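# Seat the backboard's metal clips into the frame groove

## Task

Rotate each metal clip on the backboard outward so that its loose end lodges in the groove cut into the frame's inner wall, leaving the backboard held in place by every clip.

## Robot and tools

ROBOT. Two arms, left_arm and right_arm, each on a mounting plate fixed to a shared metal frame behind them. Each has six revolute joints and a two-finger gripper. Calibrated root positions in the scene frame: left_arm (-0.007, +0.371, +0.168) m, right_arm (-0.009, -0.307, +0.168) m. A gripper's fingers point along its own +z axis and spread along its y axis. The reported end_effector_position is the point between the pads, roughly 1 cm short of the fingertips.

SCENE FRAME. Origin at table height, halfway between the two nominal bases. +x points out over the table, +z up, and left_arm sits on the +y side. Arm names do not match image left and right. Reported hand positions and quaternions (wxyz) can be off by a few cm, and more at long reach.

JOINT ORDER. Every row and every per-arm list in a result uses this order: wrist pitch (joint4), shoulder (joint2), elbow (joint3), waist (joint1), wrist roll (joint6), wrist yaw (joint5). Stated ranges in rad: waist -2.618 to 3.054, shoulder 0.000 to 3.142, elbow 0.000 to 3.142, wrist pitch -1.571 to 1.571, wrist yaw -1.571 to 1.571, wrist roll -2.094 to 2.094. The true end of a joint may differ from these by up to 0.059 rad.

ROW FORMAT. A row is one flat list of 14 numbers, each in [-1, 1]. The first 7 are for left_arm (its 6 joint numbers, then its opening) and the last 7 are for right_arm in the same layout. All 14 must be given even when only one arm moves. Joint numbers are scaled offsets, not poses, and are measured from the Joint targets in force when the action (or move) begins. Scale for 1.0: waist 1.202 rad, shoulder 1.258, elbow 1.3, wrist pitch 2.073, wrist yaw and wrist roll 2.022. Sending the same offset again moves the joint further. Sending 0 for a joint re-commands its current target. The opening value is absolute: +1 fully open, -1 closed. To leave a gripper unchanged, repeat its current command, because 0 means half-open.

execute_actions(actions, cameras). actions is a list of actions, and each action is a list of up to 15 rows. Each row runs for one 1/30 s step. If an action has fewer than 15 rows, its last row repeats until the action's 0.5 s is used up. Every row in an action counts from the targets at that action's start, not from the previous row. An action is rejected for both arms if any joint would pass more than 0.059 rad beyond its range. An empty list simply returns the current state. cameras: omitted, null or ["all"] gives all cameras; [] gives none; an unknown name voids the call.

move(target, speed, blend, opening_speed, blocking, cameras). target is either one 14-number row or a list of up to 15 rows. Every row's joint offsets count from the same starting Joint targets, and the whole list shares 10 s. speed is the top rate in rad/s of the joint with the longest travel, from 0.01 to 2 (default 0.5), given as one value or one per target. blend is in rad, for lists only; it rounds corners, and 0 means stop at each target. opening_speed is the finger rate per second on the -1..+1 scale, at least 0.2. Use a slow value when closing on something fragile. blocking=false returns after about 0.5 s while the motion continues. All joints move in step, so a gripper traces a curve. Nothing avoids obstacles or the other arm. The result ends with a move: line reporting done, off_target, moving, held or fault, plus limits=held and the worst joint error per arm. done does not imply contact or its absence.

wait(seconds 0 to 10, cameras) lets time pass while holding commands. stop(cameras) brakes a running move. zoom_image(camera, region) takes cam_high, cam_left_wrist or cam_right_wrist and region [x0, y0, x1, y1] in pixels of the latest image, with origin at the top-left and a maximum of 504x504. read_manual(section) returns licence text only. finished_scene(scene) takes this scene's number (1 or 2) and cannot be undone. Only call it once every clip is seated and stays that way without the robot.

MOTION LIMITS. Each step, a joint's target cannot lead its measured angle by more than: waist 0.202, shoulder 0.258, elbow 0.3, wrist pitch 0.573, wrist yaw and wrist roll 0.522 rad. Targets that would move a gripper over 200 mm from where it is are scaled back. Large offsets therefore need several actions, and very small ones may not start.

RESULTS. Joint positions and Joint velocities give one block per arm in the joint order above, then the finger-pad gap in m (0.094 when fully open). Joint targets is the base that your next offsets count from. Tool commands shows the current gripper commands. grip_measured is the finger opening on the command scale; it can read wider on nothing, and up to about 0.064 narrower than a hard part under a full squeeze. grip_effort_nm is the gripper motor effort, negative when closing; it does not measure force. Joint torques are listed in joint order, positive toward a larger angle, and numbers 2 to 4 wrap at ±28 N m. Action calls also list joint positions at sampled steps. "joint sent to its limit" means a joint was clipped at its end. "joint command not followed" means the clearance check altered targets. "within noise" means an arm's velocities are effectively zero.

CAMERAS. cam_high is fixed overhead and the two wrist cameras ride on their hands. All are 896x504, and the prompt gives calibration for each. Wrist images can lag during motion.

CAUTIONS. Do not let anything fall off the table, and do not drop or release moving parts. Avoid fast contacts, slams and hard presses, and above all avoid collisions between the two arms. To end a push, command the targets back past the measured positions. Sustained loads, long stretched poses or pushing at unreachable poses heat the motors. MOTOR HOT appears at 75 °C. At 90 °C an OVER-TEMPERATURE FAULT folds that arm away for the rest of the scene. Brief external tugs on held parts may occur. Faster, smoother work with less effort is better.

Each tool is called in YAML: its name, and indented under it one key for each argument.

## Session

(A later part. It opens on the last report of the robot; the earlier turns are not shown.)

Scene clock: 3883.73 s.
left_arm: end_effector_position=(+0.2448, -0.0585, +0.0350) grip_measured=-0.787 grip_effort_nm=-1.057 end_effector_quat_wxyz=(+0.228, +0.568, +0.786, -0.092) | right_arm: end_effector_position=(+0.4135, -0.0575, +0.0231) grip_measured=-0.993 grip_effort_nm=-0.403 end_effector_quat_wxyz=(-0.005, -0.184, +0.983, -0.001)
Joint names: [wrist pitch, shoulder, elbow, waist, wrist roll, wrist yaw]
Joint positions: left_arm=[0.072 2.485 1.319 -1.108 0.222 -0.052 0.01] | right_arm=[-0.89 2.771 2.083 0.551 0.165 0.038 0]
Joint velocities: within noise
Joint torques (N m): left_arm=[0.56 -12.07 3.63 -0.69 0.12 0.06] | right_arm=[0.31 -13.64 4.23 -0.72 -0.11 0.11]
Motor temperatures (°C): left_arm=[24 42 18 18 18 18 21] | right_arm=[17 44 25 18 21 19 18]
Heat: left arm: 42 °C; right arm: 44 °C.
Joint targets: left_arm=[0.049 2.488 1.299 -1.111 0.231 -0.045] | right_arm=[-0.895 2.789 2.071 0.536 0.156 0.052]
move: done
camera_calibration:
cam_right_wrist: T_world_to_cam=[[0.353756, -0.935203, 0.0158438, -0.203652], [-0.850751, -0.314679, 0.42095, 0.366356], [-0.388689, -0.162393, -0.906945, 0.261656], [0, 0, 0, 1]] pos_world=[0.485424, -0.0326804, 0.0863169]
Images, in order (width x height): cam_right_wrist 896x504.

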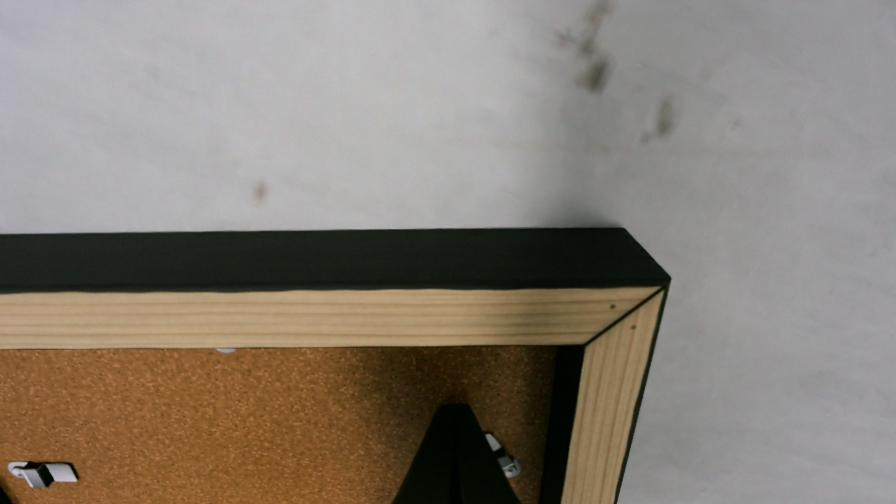

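execute_actions:
  actions: []

Scene clock: 3906.10 s.
left_arm: end_effector_position=(+0.2448, -0.0585, +0.0350) grip_measured=-0.787 grip_effort_nm=-1.057 end_effector_quat_wxyz=(+0.228, +0.568, +0.786, -0.092) | right_arm: end_effector_position=(+0.4134, -0.0574, +0.0231) grip_measured=-0.993 grip_effort_nm=-0.393 end_effector_quat_wxyz=(-0.005, -0.184, +0.983, -0.001)
Joint names: [wrist pitch, shoulder, elbow, waist, wrist roll, wrist yaw]
Joint positions: left_arm=[0.072 2.485 1.319 -1.108 0.222 -0.052 0.01] | right_arm=[-0.89 2.771 2.083 0.551 0.164 0.037 0]
Joint velocities: within noise
Joint torques (N m): left_arm=[0.57 -12.11 3.62 -0.62 0.11 0.04] | right_arm=[0.29 -13.64 4.26 -0.75 -0.11 0.13]
Motor temperatures (°C): left_arm=[24 42 18 18 18 18 21] | right_arm=[17 44 25 18 21 19 18]
Heat: left arm: 42 °C; right arm: 44 °C.
Joint targets: left_arm=[0.049 2.488 1.299 -1.111 0.231 -0.045] | right_arm=[-0.895 2.789 2.071 0.536 0.156 0.052]
Tool commands: left_gripper/opening=-0.85 right_gripper/opening=-1.0
camera_calibration:
cam_left_wrist: T_world_to_cam=[[-0.931762, -0.331988, -0.146978, 0.218961], [-0.327949, 0.943284, -0.0516313, 0.176025], [0.155783, 0.0000932849, -0.987791, 0.0805678], [0, 0, 0, 1]] pos_world=[0.249196, -0.093357, 0.120855]
cam_right_wrist: T_world_to_cam=[[0.354468, -0.934946, 0.0150841, -0.20378], [-0.850349, -0.315601, 0.421074, 0.366111], [-0.388921, -0.162084, -0.906901, 0.261761], [0, 0, 0, 1]] pos_world=[0.48536, -0.032551, 0.0863055]

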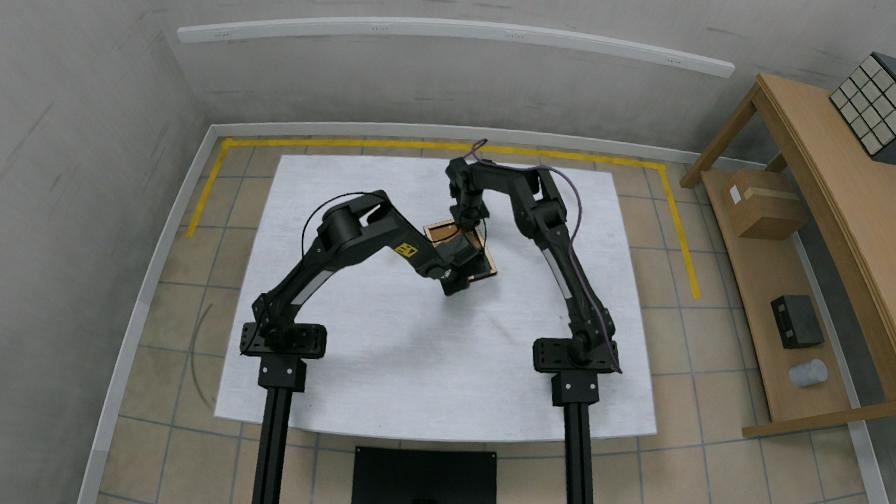

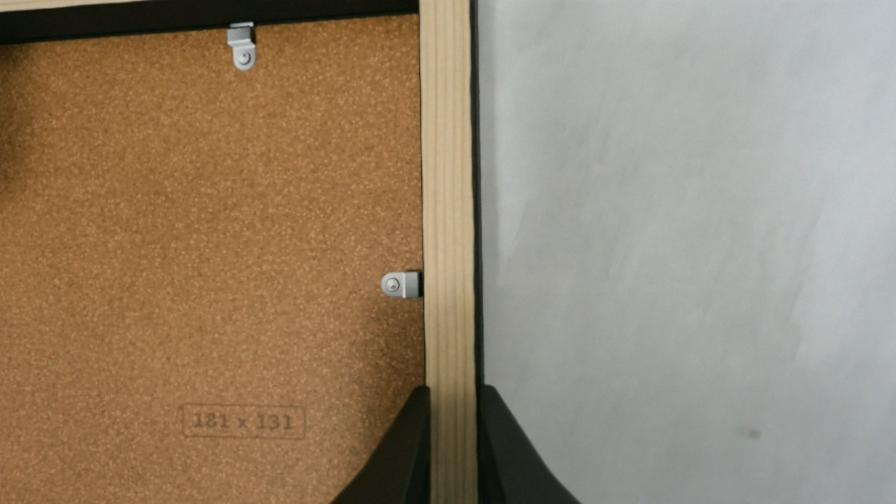

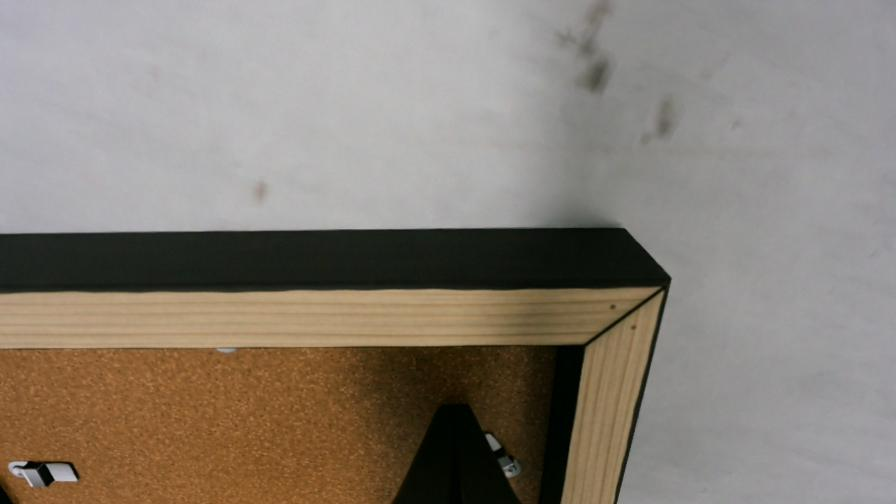

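move:
  target:
    - [0,0,0,0,0,0,-0.85,0,0,0,-0.0183,-0.0109,0,-1]
    - [0,0,0,0,0,0,-0.85,0,0,0,-0.0366,-0.0218,0,-1]
  speed: 0.1
  cameras: ["cam_right_wrist"]

Scene clock: 3910.97 s.
left_arm: end_effector_position=(+0.2448, -0.0586, +0.0350) grip_measured=-0.787 grip_effort_nm=-1.057 end_effector_quat_wxyz=(+0.228, +0.568, +0.785, -0.092) | right_arm: end_effector_position=(+0.4224, -0.0744, +0.0223) grip_measured=-0.993 grip_effort_nm=-0.398 end_effector_quat_wxyz=(-0.009, -0.183, +0.983, +0.005)
Joint names: [wrist pitch, shoulder, elbow, waist, wrist roll, wrist yaw]
Joint positions: left_arm=[0.073 2.485 1.319 -1.108 0.223 -0.052 0.01] | right_arm=[-0.892 2.771 2.083 0.507 0.122 0.025 0]
Joint velocities: within noise
Joint torques (N m): left_arm=[0.56 -12.1 3.41 -0.66 0.1 0.06] | right_arm=[0.3 -13.64 4.25 -0.76 -0.14 0.26]
Motor temperatures (°C): left_arm=[24 42 18 18 18 18 21] | right_arm=[17 44 25 18 21 19 18]
Heat: left arm: 42 °C; right arm: 44 °C.
Joint targets: left_arm=[0.049 2.488 1.299 -1.111 0.231 -0.045] | right_arm=[-0.895 2.789 2.071 0.492 0.112 0.052]
move: done
camera_calibration:
cam_right_wrist: T_world_to_cam=[[0.352691, -0.935736, 0.00268315, -0.221939], [-0.847366, -0.318164, 0.425138, 0.367222], [-0.396963, -0.152216, -0.905125, 0.265848], [0, 0, 0, 1]] pos_world=[0.494979, -0.0503729, 0.0851016]
Images, in order (width x height): cam_right_wrist 896x504.

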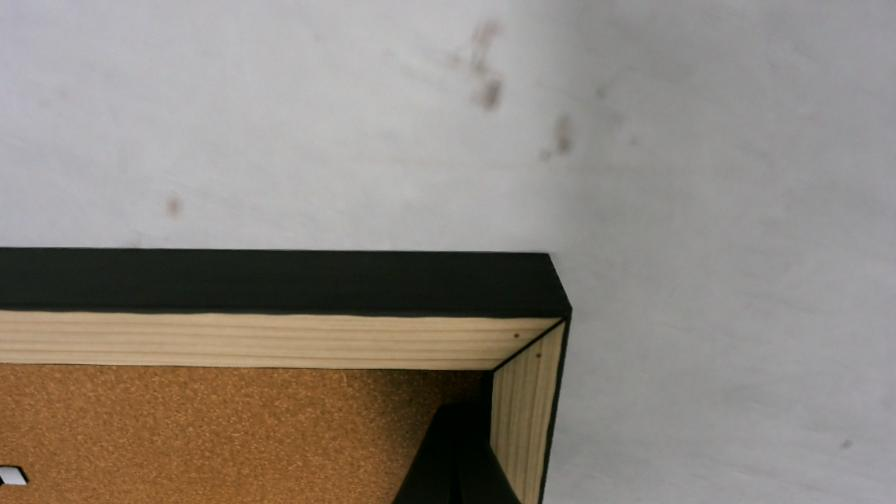

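move:
  target:
    - [0,0,0,0,0,0,-0.85,0,0,0,0.0166,0.0099,0,-1]
    - [0,0,0,0,0,0,-0.85,-0.029,-0.0866,0,0.0166,0.0099,0,-1]
    - [0,0,0,0,0,0,-0.85,0.004,-0.1264,-0.0823,0.0574,-0.738,0,-1]
  speed: 0.5
  cameras: ["cam_right_wrist"]

Scene clock: 3940.77 s.
left_arm: end_effector_position=(+0.2447, -0.0586, +0.0350) grip_measured=-0.787 grip_effort_nm=-1.067 end_effector_quat_wxyz=(+0.228, +0.569, +0.785, -0.092) | right_arm: end_effector_position=(+0.4010, -0.0676, +0.0428) grip_measured=-0.993 grip_effort_nm=-0.403 end_effector_quat_wxyz=(+0.014, +0.816, -0.579, -0.002)
Joint names: [wrist pitch, shoulder, elbow, waist, wrist roll, wrist yaw]
Joint positions: left_arm=[0.073 2.485 1.319 -1.108 0.225 -0.051 0.01] | right_arm=[-0.894 2.677 1.975 0.552 -1.372 0.047 0]
Joint velocities: within noise
Joint torques (N m): left_arm=[0.55 -12.12 3.63 -0.65 0.06 0.04] | right_arm=[0.38 -19.45 4.19 1.52 -0.12 0.03]
Motor temperatures (°C): left_arm=[24 42 18 18 18 18 21] | right_arm=[17 45 25 18 21 19 18]
Heat: left arm: 42 °C; right arm: 45 °C.
Joint targets: left_arm=[0.049 2.488 1.299 -1.111 0.231 -0.046] | right_arm=[-0.887 2.630 1.964 0.561 -1.380 0.052]
move: off_target (right_arm); right_arm: the shoulder is farthest, 0.047 rad from its target
camera_calibration:
cam_right_wrist: T_world_to_cam=[[0.946485, 0.322594, -0.00993441, -0.360533], [0.296269, -0.856215, 0.423226, -0.152315], [0.128024, -0.403521, -0.905969, 0.0494634], [0, 0, 0, 1]] pos_world=[0.380033, 0.00585064, 0.105695]
Images, in order (width x height): cam_right_wrist 896x504.

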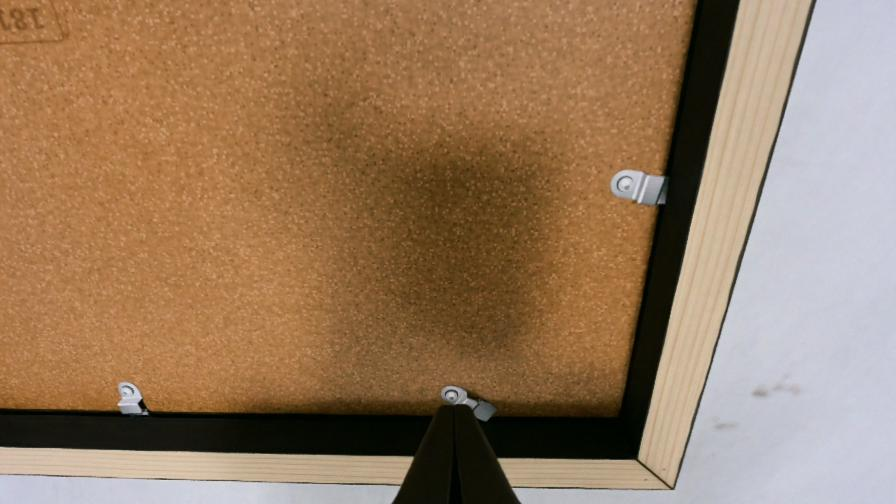

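zoom_image:
  camera: "cam_right_wrist"
  region: [80, 340, 220, 450]

zoom_image:
  camera: "cam_right_wrist"
  region: [400, 350, 540, 440]

zoom_image:
  camera: "cam_right_wrist"
  region: [570, 120, 740, 250]

Scaled by 3.600.

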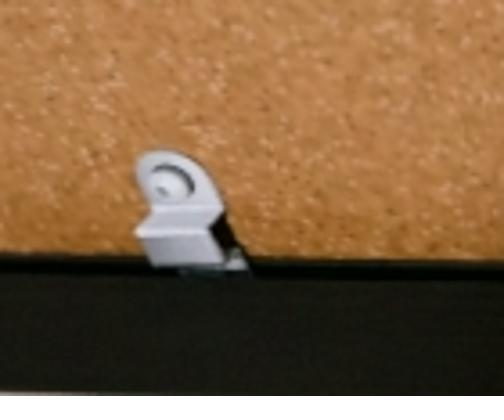

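Scaled by 3.600.

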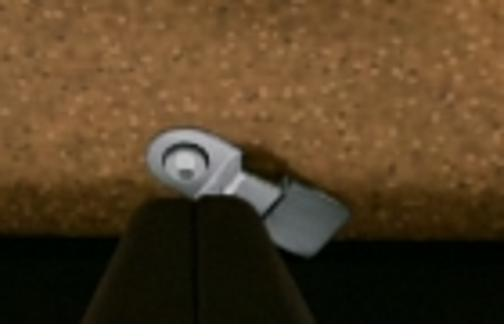

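Scaled by 2.965.

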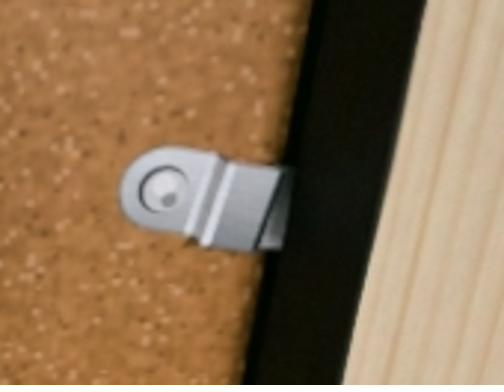

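move:
  target:
    - [0,0,0,0,0,0,-0.85,0,0.0477,0.0651,0.0133,0.0109,0,-1]
    - [0,0,0,0,0,0,-0.85,0.0174,0.0962,0.0651,0.0133,0.0109,0,-1]
  speed: 0.3
  cameras: ["cam_right_wrist"]

Scene clock: 4009.97 s.
left_arm: end_effector_position=(+0.2447, -0.0586, +0.0350) grip_measured=-0.787 grip_effort_nm=-1.057 end_effector_quat_wxyz=(+0.228, +0.569, +0.785, -0.092) | right_arm: end_effector_position=(+0.4069, -0.0524, +0.0241) grip_measured=-0.993 grip_effort_nm=-0.393 end_effector_quat_wxyz=(+0.002, +0.819, -0.574, +0.004)
Joint names: [wrist pitch, shoulder, elbow, waist, wrist roll, wrist yaw]
Joint positions: left_arm=[0.073 2.485 1.319 -1.108 0.225 -0.051 0.01] | right_arm=[-0.855 2.745 2.031 0.571 -1.365 0.049 0]
Joint velocities: within noise
Joint torques (N m): left_arm=[0.62 -12 3.7 -0.62 0.08 0.05] | right_arm=[0.4 -14.64 6.32 1.24 0.04 0.03]
Motor temperatures (°C): left_arm=[24 42 18 18 18 18 21] | right_arm=[17 44 24 18 21 19 18]
Heat: left arm: 42 °C; right arm: 44 °C.
Joint targets: left_arm=[0.049 2.488 1.299 -1.111 0.231 -0.046] | right_arm=[-0.851 2.751 2.048 0.577 -1.358 0.052]
move: done
camera_calibration:
cam_right_wrist: T_world_to_cam=[[0.942616, 0.333414, 0.0175957, -0.369694], [0.295826, -0.858461, 0.418966, -0.133013], [0.154794, -0.389718, -0.907832, 0.0277898], [0, 0, 0, 1]] pos_world=[0.383526, 0.0199047, 0.0874615]
Images, in order (width x height): cam_right_wrist 896x504.

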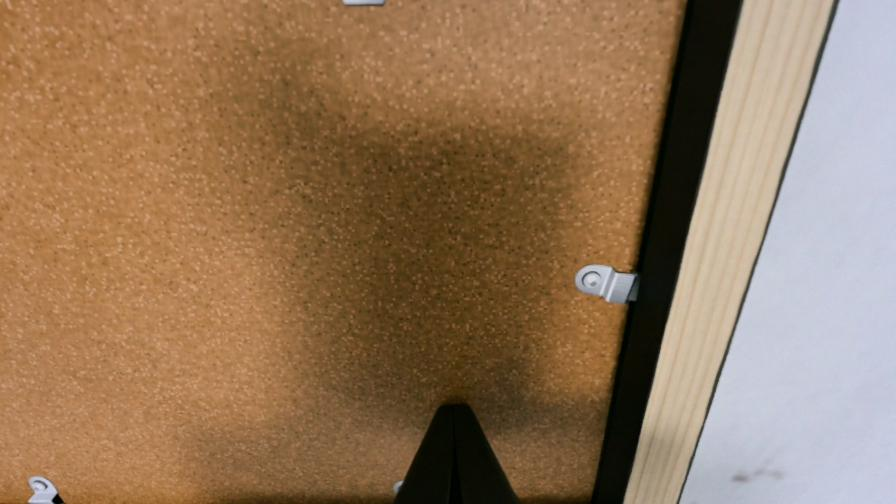

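move:
  target:
    - [0,0,0,0,0,0,-0.85,0.0154,-0.0644,-0.0608,0.002,0,0,-1]
    - [0,0,0,0,0,0,-0.85,0.0154,0.0,-0.0608,0.002,0,0,-1]
  speed: 0.2
  cameras: ["cam_right_wrist"]

Scene clock: 4021.43 s.
left_arm: end_effector_position=(+0.2447, -0.0586, +0.0350) grip_measured=-0.787 grip_effort_nm=-1.053 end_effector_quat_wxyz=(+0.228, +0.569, +0.785, -0.092) | right_arm: end_effector_position=(+0.4023, -0.0552, +0.0229) grip_measured=-0.993 grip_effort_nm=-0.398 end_effector_quat_wxyz=(+0.001, +0.819, -0.574, +0.004)
Joint names: [wrist pitch, shoulder, elbow, waist, wrist roll, wrist yaw]
Joint positions: left_arm=[0.073 2.485 1.319 -1.108 0.225 -0.051 0.01] | right_arm=[-0.825 2.724 1.981 0.571 -1.364 0.049 0]
Joint velocities: within noise
Joint torques (N m): left_arm=[0.59 -12.14 3.73 -0.65 0.12 0.06] | right_arm=[0.43 -12.49 4.18 1.5 0.02 0.04]
Motor temperatures (°C): left_arm=[24 42 18 18 18 18 21] | right_arm=[17 42 25 18 21 19 18]
Heat: left arm: 42 °C; right arm: 42 °C.
Joint targets: left_arm=[0.049 2.488 1.299 -1.111 0.231 -0.046] | right_arm=[-0.819 2.751 1.969 0.579 -1.358 0.052]
move: done
camera_calibration:
cam_right_wrist: T_world_to_cam=[[0.942741, 0.333, 0.0187161, -0.364547], [0.295051, -0.85884, 0.418735, -0.133248], [0.155513, -0.389237, -0.907915, 0.0260826], [0, 0, 0, 1]] pos_world=[0.378932, 0.0171082, 0.0862992]
Images, in order (width x height): cam_right_wrist 896x504.

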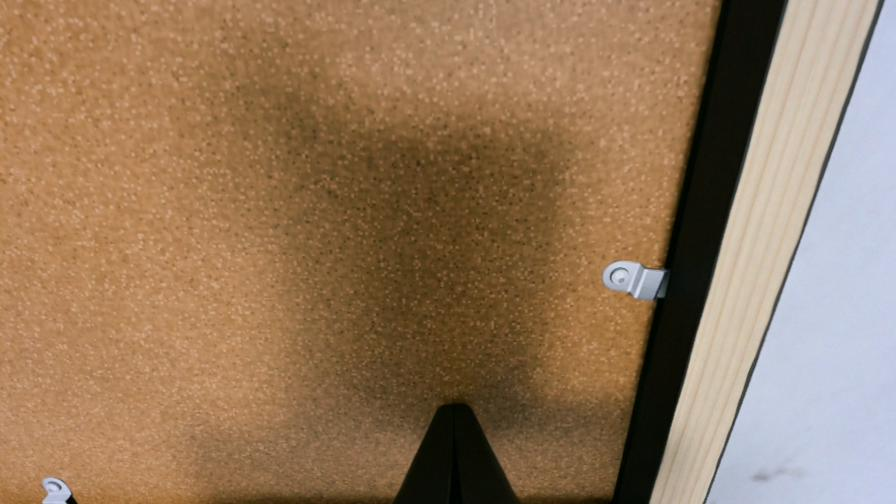

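move:
  target:
    - [0,0,0,0,0,0,-0.85,0,0,0,-0.0175,-0.0115,0,-1]
    - [0,0,0,0,0,0,-0.85,0,0,0,-0.0275,-0.0165,0,-1]
  speed: 0.1
  cameras: ["cam_right_wrist"]

Scene clock: 4026.47 s.
left_arm: end_effector_position=(+0.2447, -0.0586, +0.0350) grip_measured=-0.787 grip_effort_nm=-1.067 end_effector_quat_wxyz=(+0.228, +0.569, +0.785, -0.092) | right_arm: end_effector_position=(+0.4058, -0.0612, +0.0227) grip_measured=-0.993 grip_effort_nm=-0.398 end_effector_quat_wxyz=(+0.002, +0.820, -0.572, +0.004)
Joint names: [wrist pitch, shoulder, elbow, waist, wrist roll, wrist yaw]
Joint positions: left_arm=[0.073 2.485 1.319 -1.108 0.225 -0.051 0.01] | right_arm=[-0.825 2.724 1.981 0.556 -1.384 0.049 0]
Joint velocities: within noise
Joint torques (N m): left_arm=[0.59 -12.07 3.7 -0.58 0.07 0.07] | right_arm=[0.43 -12.51 4.16 -0.29 -0.11 0.02]
Motor temperatures (°C): left_arm=[24 43 18 18 18 18 21] | right_arm=[17 42 25 18 21 19 18]
Heat: left arm: 43 °C; right arm: 42 °C.
Joint targets: left_arm=[0.049 2.488 1.299 -1.111 0.231 -0.046] | right_arm=[-0.819 2.751 1.969 0.546 -1.391 0.052]
move: done
camera_calibration:
cam_right_wrist: T_world_to_cam=[[0.941214, 0.337331, 0.0179969, -0.364971], [0.299245, -0.857298, 0.418919, -0.140968], [0.156743, -0.388907, -0.907845, 0.0224504], [0, 0, 0, 1]] pos_world=[0.382181, 0.0109957, 0.0860039]
Images, in order (width x height): cam_right_wrist 896x504.

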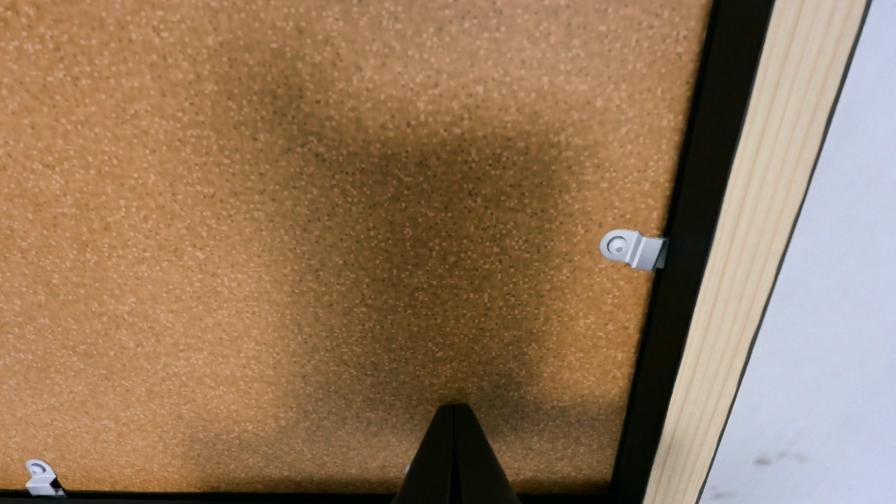

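move:
  target:
    - [0,0,0,0,0,0,-0.85,0,0,0,-0.006,-0.0036,0,-1]
    - [0,0,0,0,0,0,-0.85,0,0,0,-0.012,-0.0072,0,-1]
  speed: 0.1
  cameras: ["cam_right_wrist"]

Scene clock: 4032.27 s.
left_arm: end_effector_position=(+0.2447, -0.0586, +0.0350) grip_measured=-0.787 grip_effort_nm=-1.062 end_effector_quat_wxyz=(+0.228, +0.569, +0.785, -0.092) | right_arm: end_effector_position=(+0.4084, -0.0658, +0.0224) grip_measured=-0.993 grip_effort_nm=-0.398 end_effector_quat_wxyz=(+0.002, +0.821, -0.571, +0.003)
Joint names: [wrist pitch, shoulder, elbow, waist, wrist roll, wrist yaw]
Joint positions: left_arm=[0.073 2.485 1.319 -1.108 0.225 -0.051 0.01] | right_arm=[-0.825 2.724 1.981 0.545 -1.398 0.047 0]
Joint velocities: within noise
Joint torques (N m): left_arm=[0.59 -11.92 3.55 -0.76 0.06 0.05] | right_arm=[0.43 -12.51 4.18 -0.58 -0.1 0.04]
Motor temperatures (°C): left_arm=[24 43 18 18 18 18 21] | right_arm=[17 42 24 18 21 19 18]
Heat: left arm: 43 °C; right arm: 42 °C.
Joint targets: left_arm=[0.049 2.488 1.299 -1.111 0.231 -0.046] | right_arm=[-0.819 2.751 1.969 0.532 -1.406 0.052]
move: done
camera_calibration:
cam_right_wrist: T_world_to_cam=[[0.940199, 0.340192, 0.0171564, -0.36525], [0.302391, -0.856793, 0.417691, -0.146788], [0.156795, -0.387525, -0.908427, 0.0201499], [0, 0, 0, 1]] pos_world=[0.384636, 0.00629726, 0.0858831]
Images, in order (width x height): cam_right_wrist 896x504.

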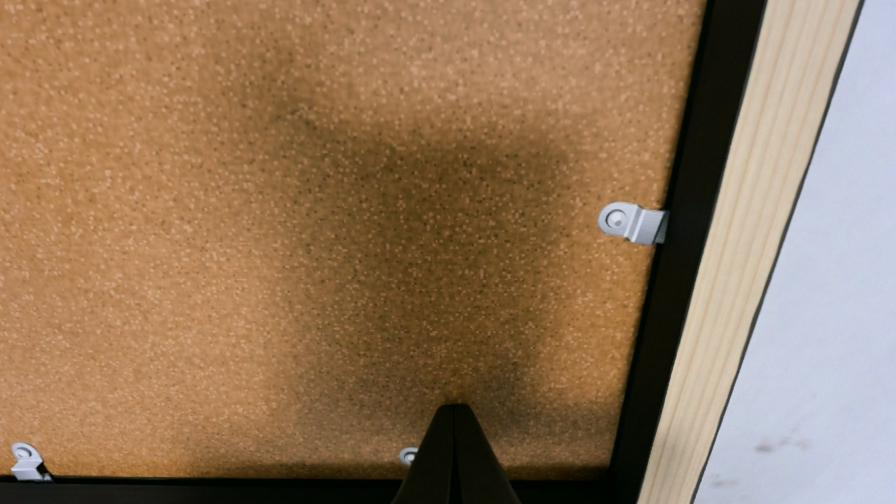

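move:
  target:
    - [0,0,0,0,0,0,-0.85,0,0,0,-0.005,-0.003,0,-1]
    - [0,0,0,0,0,0,-0.85,0,0,0,-0.010,-0.006,0,-1]
  speed: 0.1
  cameras: ["cam_right_wrist"]

zoom_image:
  camera: "cam_right_wrist"
  region: [350, 380, 550, 504]

Scene clock: 4040.13 s.
left_arm: end_effector_position=(+0.2447, -0.0586, +0.0350) grip_measured=-0.787 grip_effort_nm=-1.053 end_effector_quat_wxyz=(+0.228, +0.569, +0.785, -0.092) | right_arm: end_effector_position=(+0.4105, -0.0696, +0.0222) grip_measured=-0.993 grip_effort_nm=-0.398 end_effector_quat_wxyz=(+0.001, +0.822, -0.570, +0.002)
Joint names: [wrist pitch, shoulder, elbow, waist, wrist roll, wrist yaw]
Joint positions: left_arm=[0.073 2.485 1.319 -1.108 0.225 -0.051 0.01] | right_arm=[-0.825 2.724 1.981 0.535 -1.41 0.044 0]
Joint velocities: within noise
Joint torques (N m): left_arm=[0.62 -12.03 3.59 -0.55 0.09 0.06] | right_arm=[0.43 -12.49 4.16 -0.8 -0.11 0.08]
Motor temperatures (°C): left_arm=[24 43 18 18 18 18 21] | right_arm=[17 42 24 18 21 19 18]
Heat: left arm: 43 °C; right arm: 42 °C.
Joint targets: left_arm=[0.049 2.488 1.299 -1.111 0.231 -0.046] | right_arm=[-0.819 2.751 1.969 0.520 -1.418 0.052]
move: done
camera_calibration:
cam_right_wrist: T_world_to_cam=[[0.939582, 0.341947, 0.0160941, -0.365538], [0.304912, -0.857339, 0.414726, -0.151615], [0.155612, -0.384762, -0.909804, 0.0188671], [0, 0, 0, 1]] pos_world=[0.386746, 0.00226803, 0.0859273]
Images, in order (width x height): cam_right_wrist 896x504.

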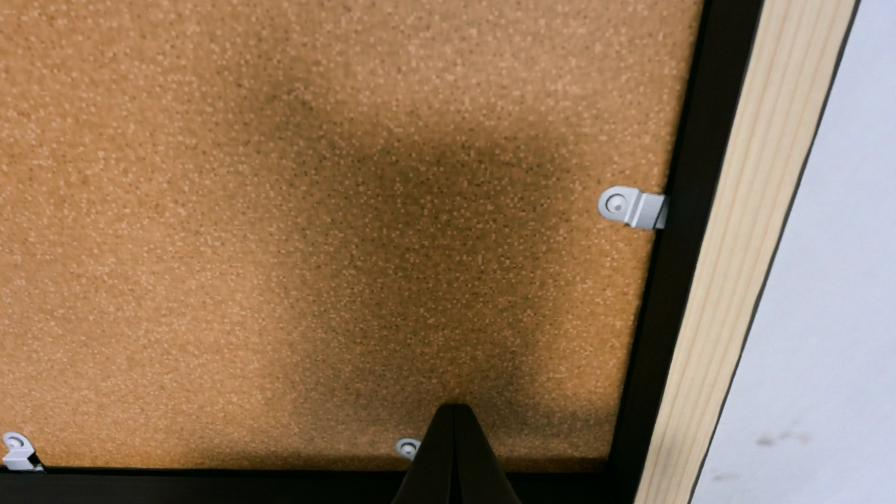

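Scaled by 2.520.

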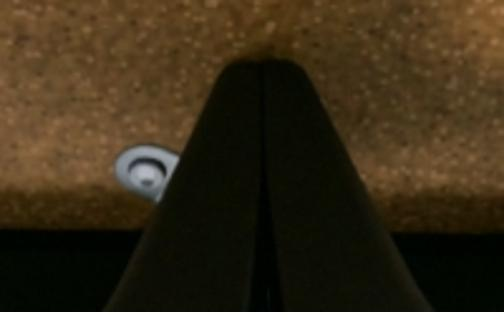

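move:
  target:
    - [0,0,0,0,0,0,-0.85,0,0,0,-0.0055,-0.0033,0,-1]
    - [0,0,0,0,0,0,-0.85,0,0,0,-0.010,-0.006,0,-1]
  speed: 0.1
  cameras: ["cam_right_wrist"]

zoom_image:
  camera: "cam_right_wrist"
  region: [350, 380, 550, 504]

Scene clock: 4049.90 s.
left_arm: end_effector_position=(+0.2447, -0.0586, +0.0350) grip_measured=-0.787 grip_effort_nm=-1.062 end_effector_quat_wxyz=(+0.228, +0.569, +0.785, -0.092) | right_arm: end_effector_position=(+0.4109, -0.0704, +0.0221) grip_measured=-0.993 grip_effort_nm=-0.393 end_effector_quat_wxyz=(-0.001, +0.823, -0.568, -0.003)
Joint names: [wrist pitch, shoulder, elbow, waist, wrist roll, wrist yaw]
Joint positions: left_arm=[0.073 2.485 1.319 -1.108 0.225 -0.051 0.01] | right_arm=[-0.825 2.724 1.981 0.529 -1.422 0.033 0]
Joint velocities: within noise
Joint torques (N m): left_arm=[0.63 -12.16 3.48 -0.64 0.09 0.07] | right_arm=[0.43 -12.51 4.14 -1.33 -0.12 0.18]
Motor temperatures (°C): left_arm=[24 43 18 18 18 18 21] | right_arm=[17 43 24 18 21 19 18]
Heat: left arm: 43 °C; right arm: 43 °C.
Joint targets: left_arm=[0.049 2.488 1.299 -1.111 0.231 -0.046] | right_arm=[-0.819 2.751 1.969 0.508 -1.430 0.052]
move: done
camera_calibration:
cam_right_wrist: T_world_to_cam=[[0.937693, 0.347177, 0.0141539, -0.364458], [0.312051, -0.859338, 0.405169, -0.155207], [0.152828, -0.375507, -0.914132, 0.0203064], [0, 0, 0, 1]] pos_world=[0.387078, 0.000781119, 0.0866063]
Images, in order (width x height): cam_right_wrist 896x504.

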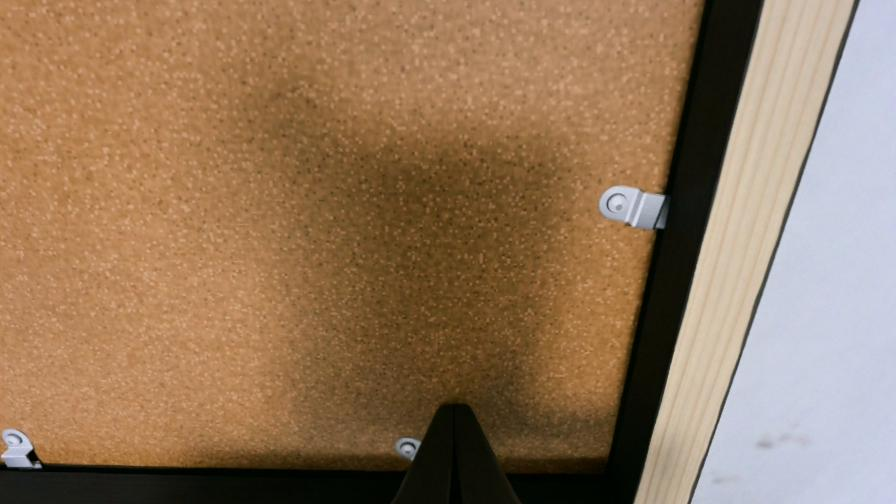

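Scaled by 2.520.

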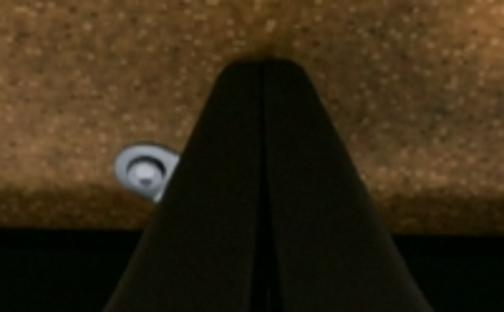

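move:
  target:
    - [0,0,0,0,0,0,-0.85,0,0,0,-0.0055,-0.0033,0,-1]
    - [0,0,0,0,0,0,-0.85,0,0,0,-0.011,-0.0066,0,-1]
  speed: 0.1
  cameras: ["cam_right_wrist"]

zoom_image:
  camera: "cam_right_wrist"
  region: [350, 380, 550, 504]

Scene clock: 4054.00 s.
left_arm: end_effector_position=(+0.2447, -0.0586, +0.0350) grip_measured=-0.787 grip_effort_nm=-1.053 end_effector_quat_wxyz=(+0.228, +0.569, +0.785, -0.092) | right_arm: end_effector_position=(+0.4127, -0.0726, +0.0219) grip_measured=-0.993 grip_effort_nm=-0.388 end_effector_quat_wxyz=(-0.005, +0.824, -0.567, -0.010)
Joint names: [wrist pitch, shoulder, elbow, waist, wrist roll, wrist yaw]
Joint positions: left_arm=[0.073 2.485 1.319 -1.108 0.225 -0.051 0.01] | right_arm=[-0.823 2.724 1.981 0.518 -1.435 0.018 0]
Joint velocities: within noise
Joint torques (N m): left_arm=[0.61 -12.1 3.51 -0.68 0.07 0.04] | right_arm=[0.43 -12.49 4.21 -1.5 -0.13 0.33]
Motor temperatures (°C): left_arm=[24 43 18 18 18 18 21] | right_arm=[17 43 24 18 21 19 18]
Heat: left arm: 43 °C; right arm: 43 °C.
Joint targets: left_arm=[0.049 2.488 1.299 -1.111 0.232 -0.046] | right_arm=[-0.819 2.751 1.969 0.495 -1.444 0.052]
move: done
camera_calibration:
cam_right_wrist: T_world_to_cam=[[0.937135, 0.348706, 0.0134911, -0.364952], [0.316002, -0.864376, 0.391149, -0.159292], [0.148057, -0.362296, -0.920229, 0.0220949], [0, 0, 0, 1]] pos_world=[0.389075, -0.00242224, 0.0875629]
Images, in order (width x height): cam_right_wrist 896x504.

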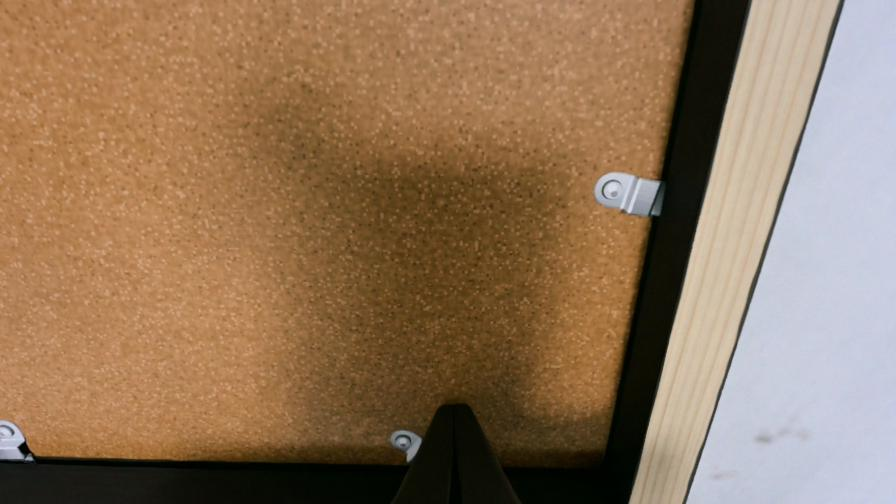

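Scaled by 2.520.

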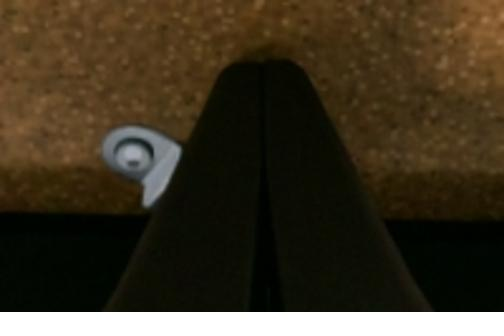

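move:
  target:
    - [0,0,0,0,0,0,-0.85,0,0,0,-0.0055,-0.0033,0,-1]
    - [0,0,0,0,0,0,-0.85,0,0,0,-0.012,-0.0072,0,-1]
  speed: 0.1
  cameras: ["cam_right_wrist"]

zoom_image:
  camera: "cam_right_wrist"
  region: [350, 380, 550, 504]

Scene clock: 4060.90 s.
left_arm: end_effector_position=(+0.2447, -0.0586, +0.0350) grip_measured=-0.787 grip_effort_nm=-1.053 end_effector_quat_wxyz=(+0.228, +0.569, +0.785, -0.092) | right_arm: end_effector_position=(+0.4129, -0.0731, +0.0219) grip_measured=-0.993 grip_effort_nm=-0.393 end_effector_quat_wxyz=(-0.008, +0.826, -0.564, -0.015)
Joint names: [wrist pitch, shoulder, elbow, waist, wrist roll, wrist yaw]
Joint positions: left_arm=[0.073 2.485 1.319 -1.108 0.225 -0.051 0.01] | right_arm=[-0.823 2.724 1.981 0.512 -1.448 0.006 0]
Joint velocities: within noise
Joint torques (N m): left_arm=[0.58 -12.08 3.51 -0.81 0.09 0.05] | right_arm=[0.43 -12.51 4.14 -2.41 -0.14 0.44]
Motor temperatures (°C): left_arm=[24 43 18 18 18 18 21] | right_arm=[17 43 24 18 21 19 18]
Heat: left arm: 43 °C; right arm: 43 °C.
Joint targets: left_arm=[0.049 2.488 1.299 -1.111 0.231 -0.046] | right_arm=[-0.819 2.751 1.969 0.480 -1.458 0.052]
move: off_target (right_arm); right_arm: the wrist yaw is farthest, 0.046 rad from its target
camera_calibration:
cam_right_wrist: T_world_to_cam=[[0.934649, 0.355367, 0.0120553, -0.363477], [0.324336, -0.865948, 0.380709, -0.163094], [0.145731, -0.35192, -0.924616, 0.0236573], [0, 0, 0, 1]] pos_world=[0.389173, -0.00373802, 0.0883473]
Images, in order (width x height): cam_right_wrist 896x504.

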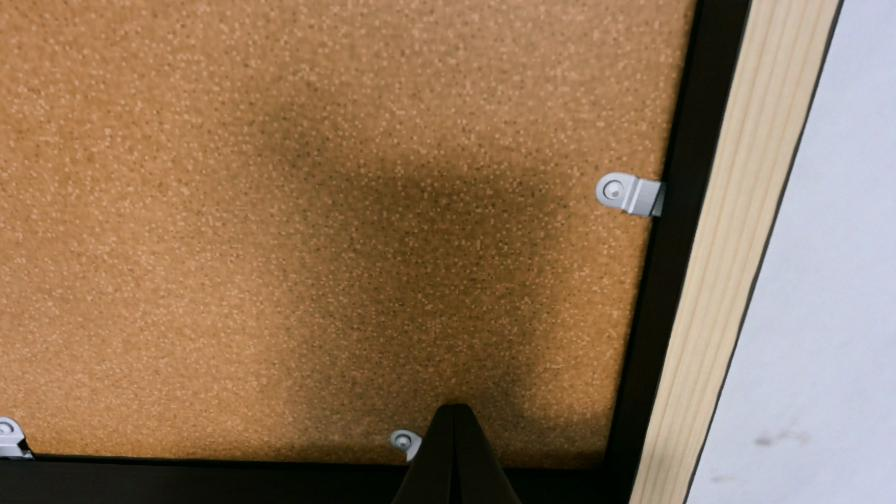

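Scaled by 2.520.

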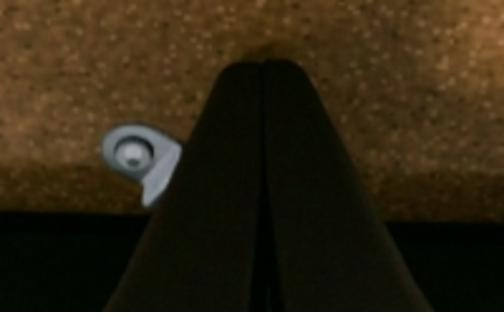

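move:
  target:
    - [0,0,0,0,0,0,-0.85,0,0,0,0.0416,0.02,0,-1]
    - [0,0,0,0,0,0,-0.85,-0.0193,-0.0882,0,0.0416,0.02,0,-1]
    - [0,0,0,0,0,0,-0.85,-0.014,-0.1041,-0.0446,0.0649,0.040,0,-0.5]
    - [0,0,0,0,0,0,-0.85,0.0068,-0.0413,-0.0446,0.0649,0.040,0,-0.5]
  speed: 0.2
  cameras: ["cam_right_wrist"]

Scene clock: 4100.13 s.
left_arm: end_effector_position=(+0.2447, -0.0586, +0.0350) grip_measured=-0.787 grip_effort_nm=-1.057 end_effector_quat_wxyz=(+0.228, +0.569, +0.785, -0.092) | right_arm: end_effector_position=(+0.3982, -0.0672, +0.0266) grip_measured=-0.502 grip_effort_nm=0.066 end_effector_quat_wxyz=(+0.006, +0.820, -0.573, +0.002)
Joint names: [wrist pitch, shoulder, elbow, waist, wrist roll, wrist yaw]
Joint positions: left_arm=[0.073 2.485 1.319 -1.108 0.225 -0.051 0.01] | right_arm=[-0.813 2.686 1.92 0.554 -1.384 0.048 0.023]
Joint velocities: within noise
Joint torques (N m): left_arm=[0.6 -11.97 3.6 -0.61 0.07 0.06] | right_arm=[0.42 -13.53 4.29 1.03 0.03 0.02]
Motor temperatures (°C): left_arm=[24 43 18 18 18 18 21] | right_arm=[17 43 24 18 21 19 18]
Heat: left arm: 43 °C; right arm: 43 °C.
Joint targets: left_arm=[0.049 2.488 1.299 -1.111 0.231 -0.046] | right_arm=[-0.805 2.699 1.911 0.558 -1.377 0.052]
move: done; target 3's new numbers were sent with right_arm's shoulder 0.042 rad from that target
camera_calibration:
cam_right_wrist: T_world_to_cam=[[0.941835, 0.335986, 0.00773538, -0.355896], [0.301786, -0.855648, 0.420465, -0.146395], [0.147889, -0.393675, -0.907276, 0.0281484], [0, 0, 0, 1]] pos_world=[0.375212, 0.00539421, 0.0898455]
Images, in order (width x height): cam_right_wrist 896x504.

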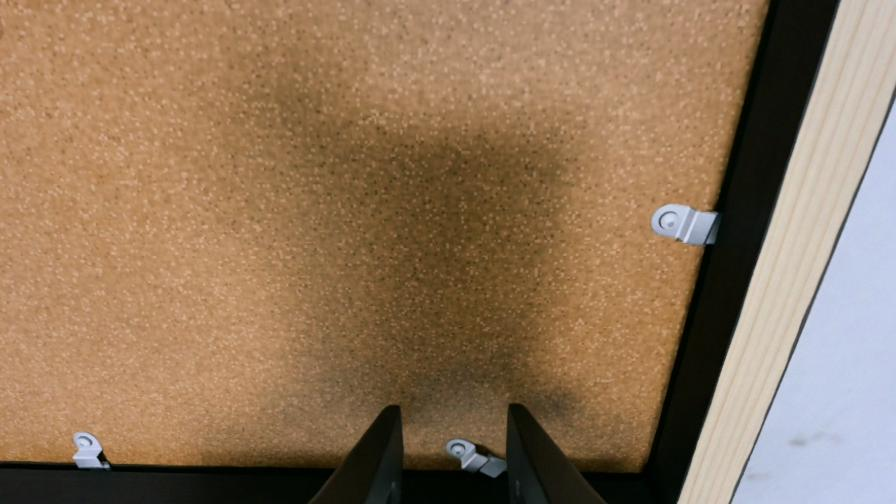

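zoom_image:
  camera: "cam_right_wrist"
  region: [390, 400, 540, 504]

Scaled by 3.360.

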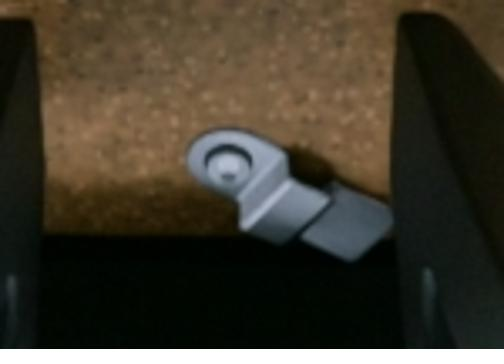

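move:
  target:
    - [0,0,0,0,0,0,-0.85,0.0024,0.0103,0,0,0,0,-0.5]
    - [0,0,0,0,0,0,-0.85,0.0024,0.0103,0,-0.02,-0.0124,0,-0.5]
    - [0,0,0,0,0,0,-0.85,0.0024,0.0103,0,-0.0358,-0.0124,0,-0.5]
  speed: 0.1
  cameras: ["cam_right_wrist"]

zoom_image:
  camera: "cam_right_wrist"
  region: [390, 400, 540, 504]

Scene clock: 4141.63 s.
left_arm: end_effector_position=(+0.2448, -0.0588, +0.0351) grip_measured=-0.787 grip_effort_nm=-1.053 end_effector_quat_wxyz=(+0.228, +0.569, +0.785, -0.092) | right_arm: end_effector_position=(+0.4029, -0.0756, +0.0229) grip_measured=-0.502 grip_effort_nm=0.061 end_effector_quat_wxyz=(+0.005, +0.816, -0.578, -0.003)
Joint names: [wrist pitch, shoulder, elbow, waist, wrist roll, wrist yaw]
Joint positions: left_arm=[0.074 2.485 1.319 -1.108 0.225 -0.051 0.01] | right_arm=[-0.805 2.693 1.92 0.53 -1.395 0.039 0.023]
Joint velocities: within noise
Joint torques (N m): left_arm=[0.61 -11.96 3.62 -0.68 0.1 0.06] | right_arm=[0.4 -13.03 4.3 -0.77 -0.11 0.11]
Motor temperatures (°C): left_arm=[24 43 18 18 18 18 21] | right_arm=[17 46 24 18 21 19 17]
Heat: left arm: 43 °C; right arm: 46 °C.
Joint targets: left_arm=[0.049 2.488 1.299 -1.111 0.231 -0.046] | right_arm=[-0.800 2.712 1.911 0.515 -1.402 0.052]
move: done
camera_calibration:
cam_right_wrist: T_world_to_cam=[[0.946177, 0.323605, 0.00539614, -0.360078], [0.292708, -0.862713, 0.412369, -0.150095], [0.1381, -0.388594, -0.911001, 0.0251596], [0, 0, 0, 1]] pos_world=[0.381157, -0.00318934, 0.0867581]
Images, in order (width x height): cam_right_wrist 896x504.

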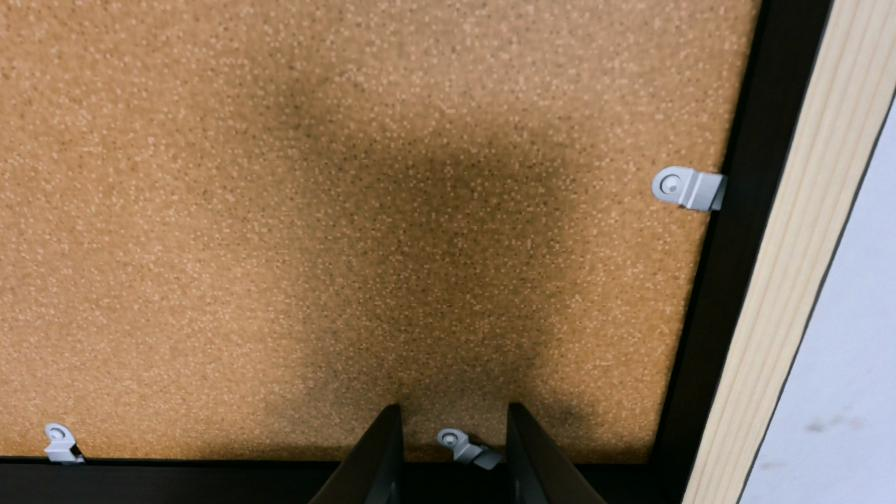

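Scaled by 3.360.

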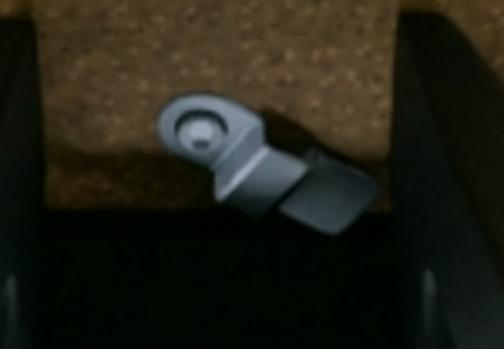

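move:
  target:
    - [0,0,0,0,0,0,-0.85,0,0,0,-0.0083,-0.005,0,-0.5]
    - [0,0,0,0,0,0,-0.85,0,0,0,-0.018,-0.0054,0,-0.5]
  speed: 0.1
  cameras: ["cam_right_wrist"]

zoom_image:
  camera: "cam_right_wrist"
  region: [390, 400, 540, 504]

Scene clock: 4147.60 s.
left_arm: end_effector_position=(+0.2448, -0.0588, +0.0351) grip_measured=-0.787 grip_effort_nm=-1.053 end_effector_quat_wxyz=(+0.228, +0.569, +0.785, -0.092) | right_arm: end_effector_position=(+0.4036, -0.0770, +0.0227) grip_measured=-0.502 grip_effort_nm=0.061 end_effector_quat_wxyz=(+0.001, +0.816, -0.578, -0.011)
Joint names: [wrist pitch, shoulder, elbow, waist, wrist roll, wrist yaw]
Joint positions: left_arm=[0.074 2.485 1.319 -1.108 0.225 -0.051 0.01] | right_arm=[-0.805 2.693 1.92 0.52 -1.406 0.021 0.023]
Joint velocities: within noise
Joint torques (N m): left_arm=[0.61 -12.12 3.71 -0.62 0.08 0.06] | right_arm=[0.4 -13.04 4.27 -1.87 -0.11 0.3]
Motor temperatures (°C): left_arm=[24 43 18 18 18 18 21] | right_arm=[17 44 24 18 21 19 17]
Heat: left arm: 43 °C; right arm: 44 °C.
Joint targets: left_arm=[0.049 2.488 1.299 -1.111 0.231 -0.046] | right_arm=[-0.800 2.712 1.911 0.493 -1.413 0.052]
move: done
camera_calibration:
cam_right_wrist: T_world_to_cam=[[0.946146, 0.323733, 0.0018911, -0.360227], [0.296529, -0.868954, 0.39622, -0.153193], [0.129913, -0.374321, -0.918154, 0.0288938], [0, 0, 0, 1]] pos_world=[0.3825, -0.00568435, 0.0879082]
Images, in order (width x height): cam_right_wrist 896x504.

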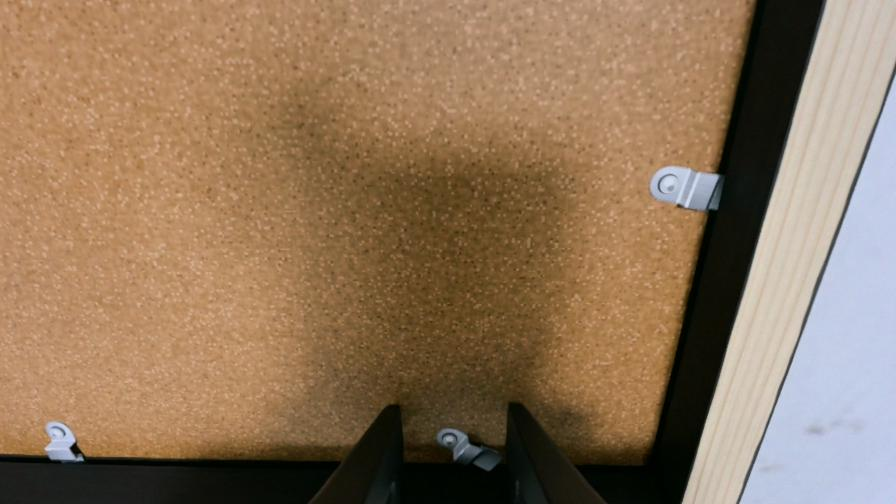

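Scaled by 3.360.

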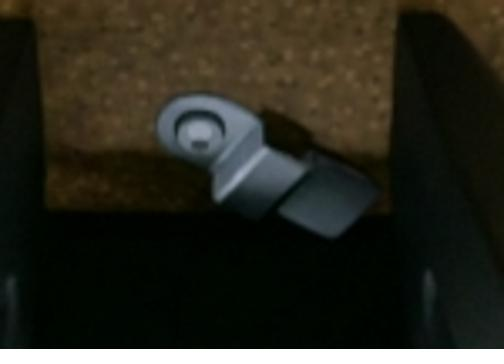

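move:
  target: [0,0,0,0,0,0,-0.85,0,0,0,0,0,0,-0.7]
  opening_speed: 0.3
  cameras: ["cam_right_wrist"]

zoom_image:
  camera: "cam_right_wrist"
  region: [390, 400, 540, 504]

Scene clock: 4153.57 s.
left_arm: end_effector_position=(+0.2446, -0.0589, +0.0351) grip_measured=-0.787 grip_effort_nm=-1.053 end_effector_quat_wxyz=(+0.228, +0.571, +0.783, -0.092) | right_arm: end_effector_position=(+0.4065, -0.0779, +0.0226) grip_measured=-0.698 grip_effort_nm=-0.168 end_effector_quat_wxyz=(-0.003, +0.815, -0.580, -0.009)
Joint names: [wrist pitch, shoulder, elbow, waist, wrist roll, wrist yaw]
Joint positions: left_arm=[0.074 2.485 1.319 -1.108 0.23 -0.049 0.01] | right_arm=[-0.797 2.693 1.92 0.515 -1.406 0.021 0.014]
Joint velocities: within noise
Joint torques (N m): left_arm=[0.6 -12.05 3.73 -0.58 0.05 0.06] | right_arm=[0.32 -13.08 4.3 -1.4 -0.11 0.31]
Motor temperatures (°C): left_arm=[24 43 18 18 18 18 21] | right_arm=[17 43 24 18 21 19 17]
Heat: left arm: 43 °C; right arm: 43 °C.
Joint targets: left_arm=[0.049 2.488 1.299 -1.111 0.231 -0.045] | right_arm=[-0.800 2.712 1.911 0.494 -1.413 0.052]
move: done
camera_calibration:
cam_right_wrist: T_world_to_cam=[[0.947561, 0.31942, 0.0099161, -0.36372], [0.289808, -0.871966, 0.394571, -0.152193], [0.13468, -0.371006, -0.918812, 0.0264518], [0, 0, 0, 1]] pos_world=[0.385192, -0.00671411, 0.087962]
Images, in order (width x height): cam_right_wrist 896x504.

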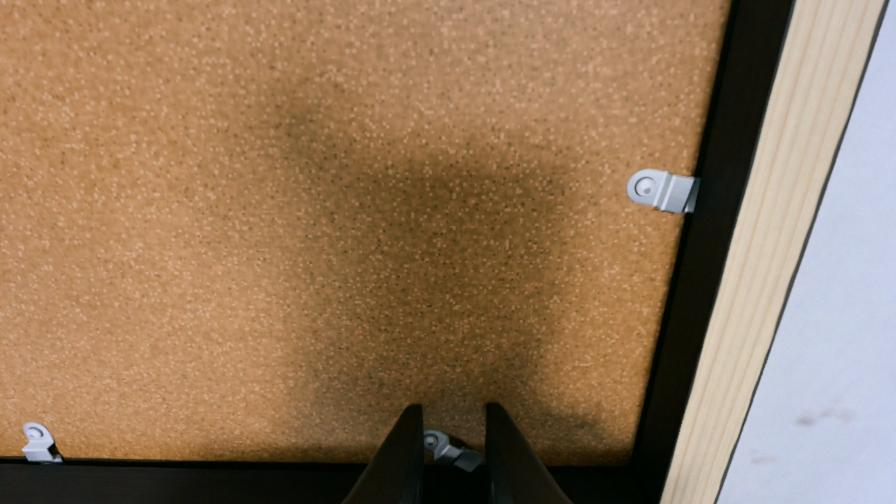

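Scaled by 3.360.

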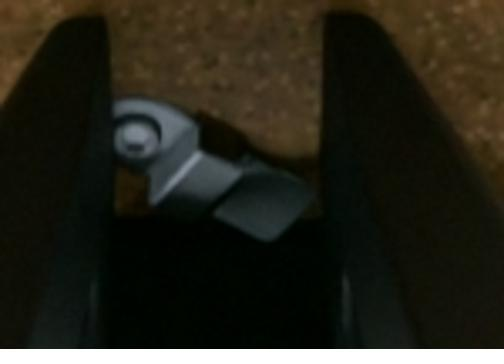

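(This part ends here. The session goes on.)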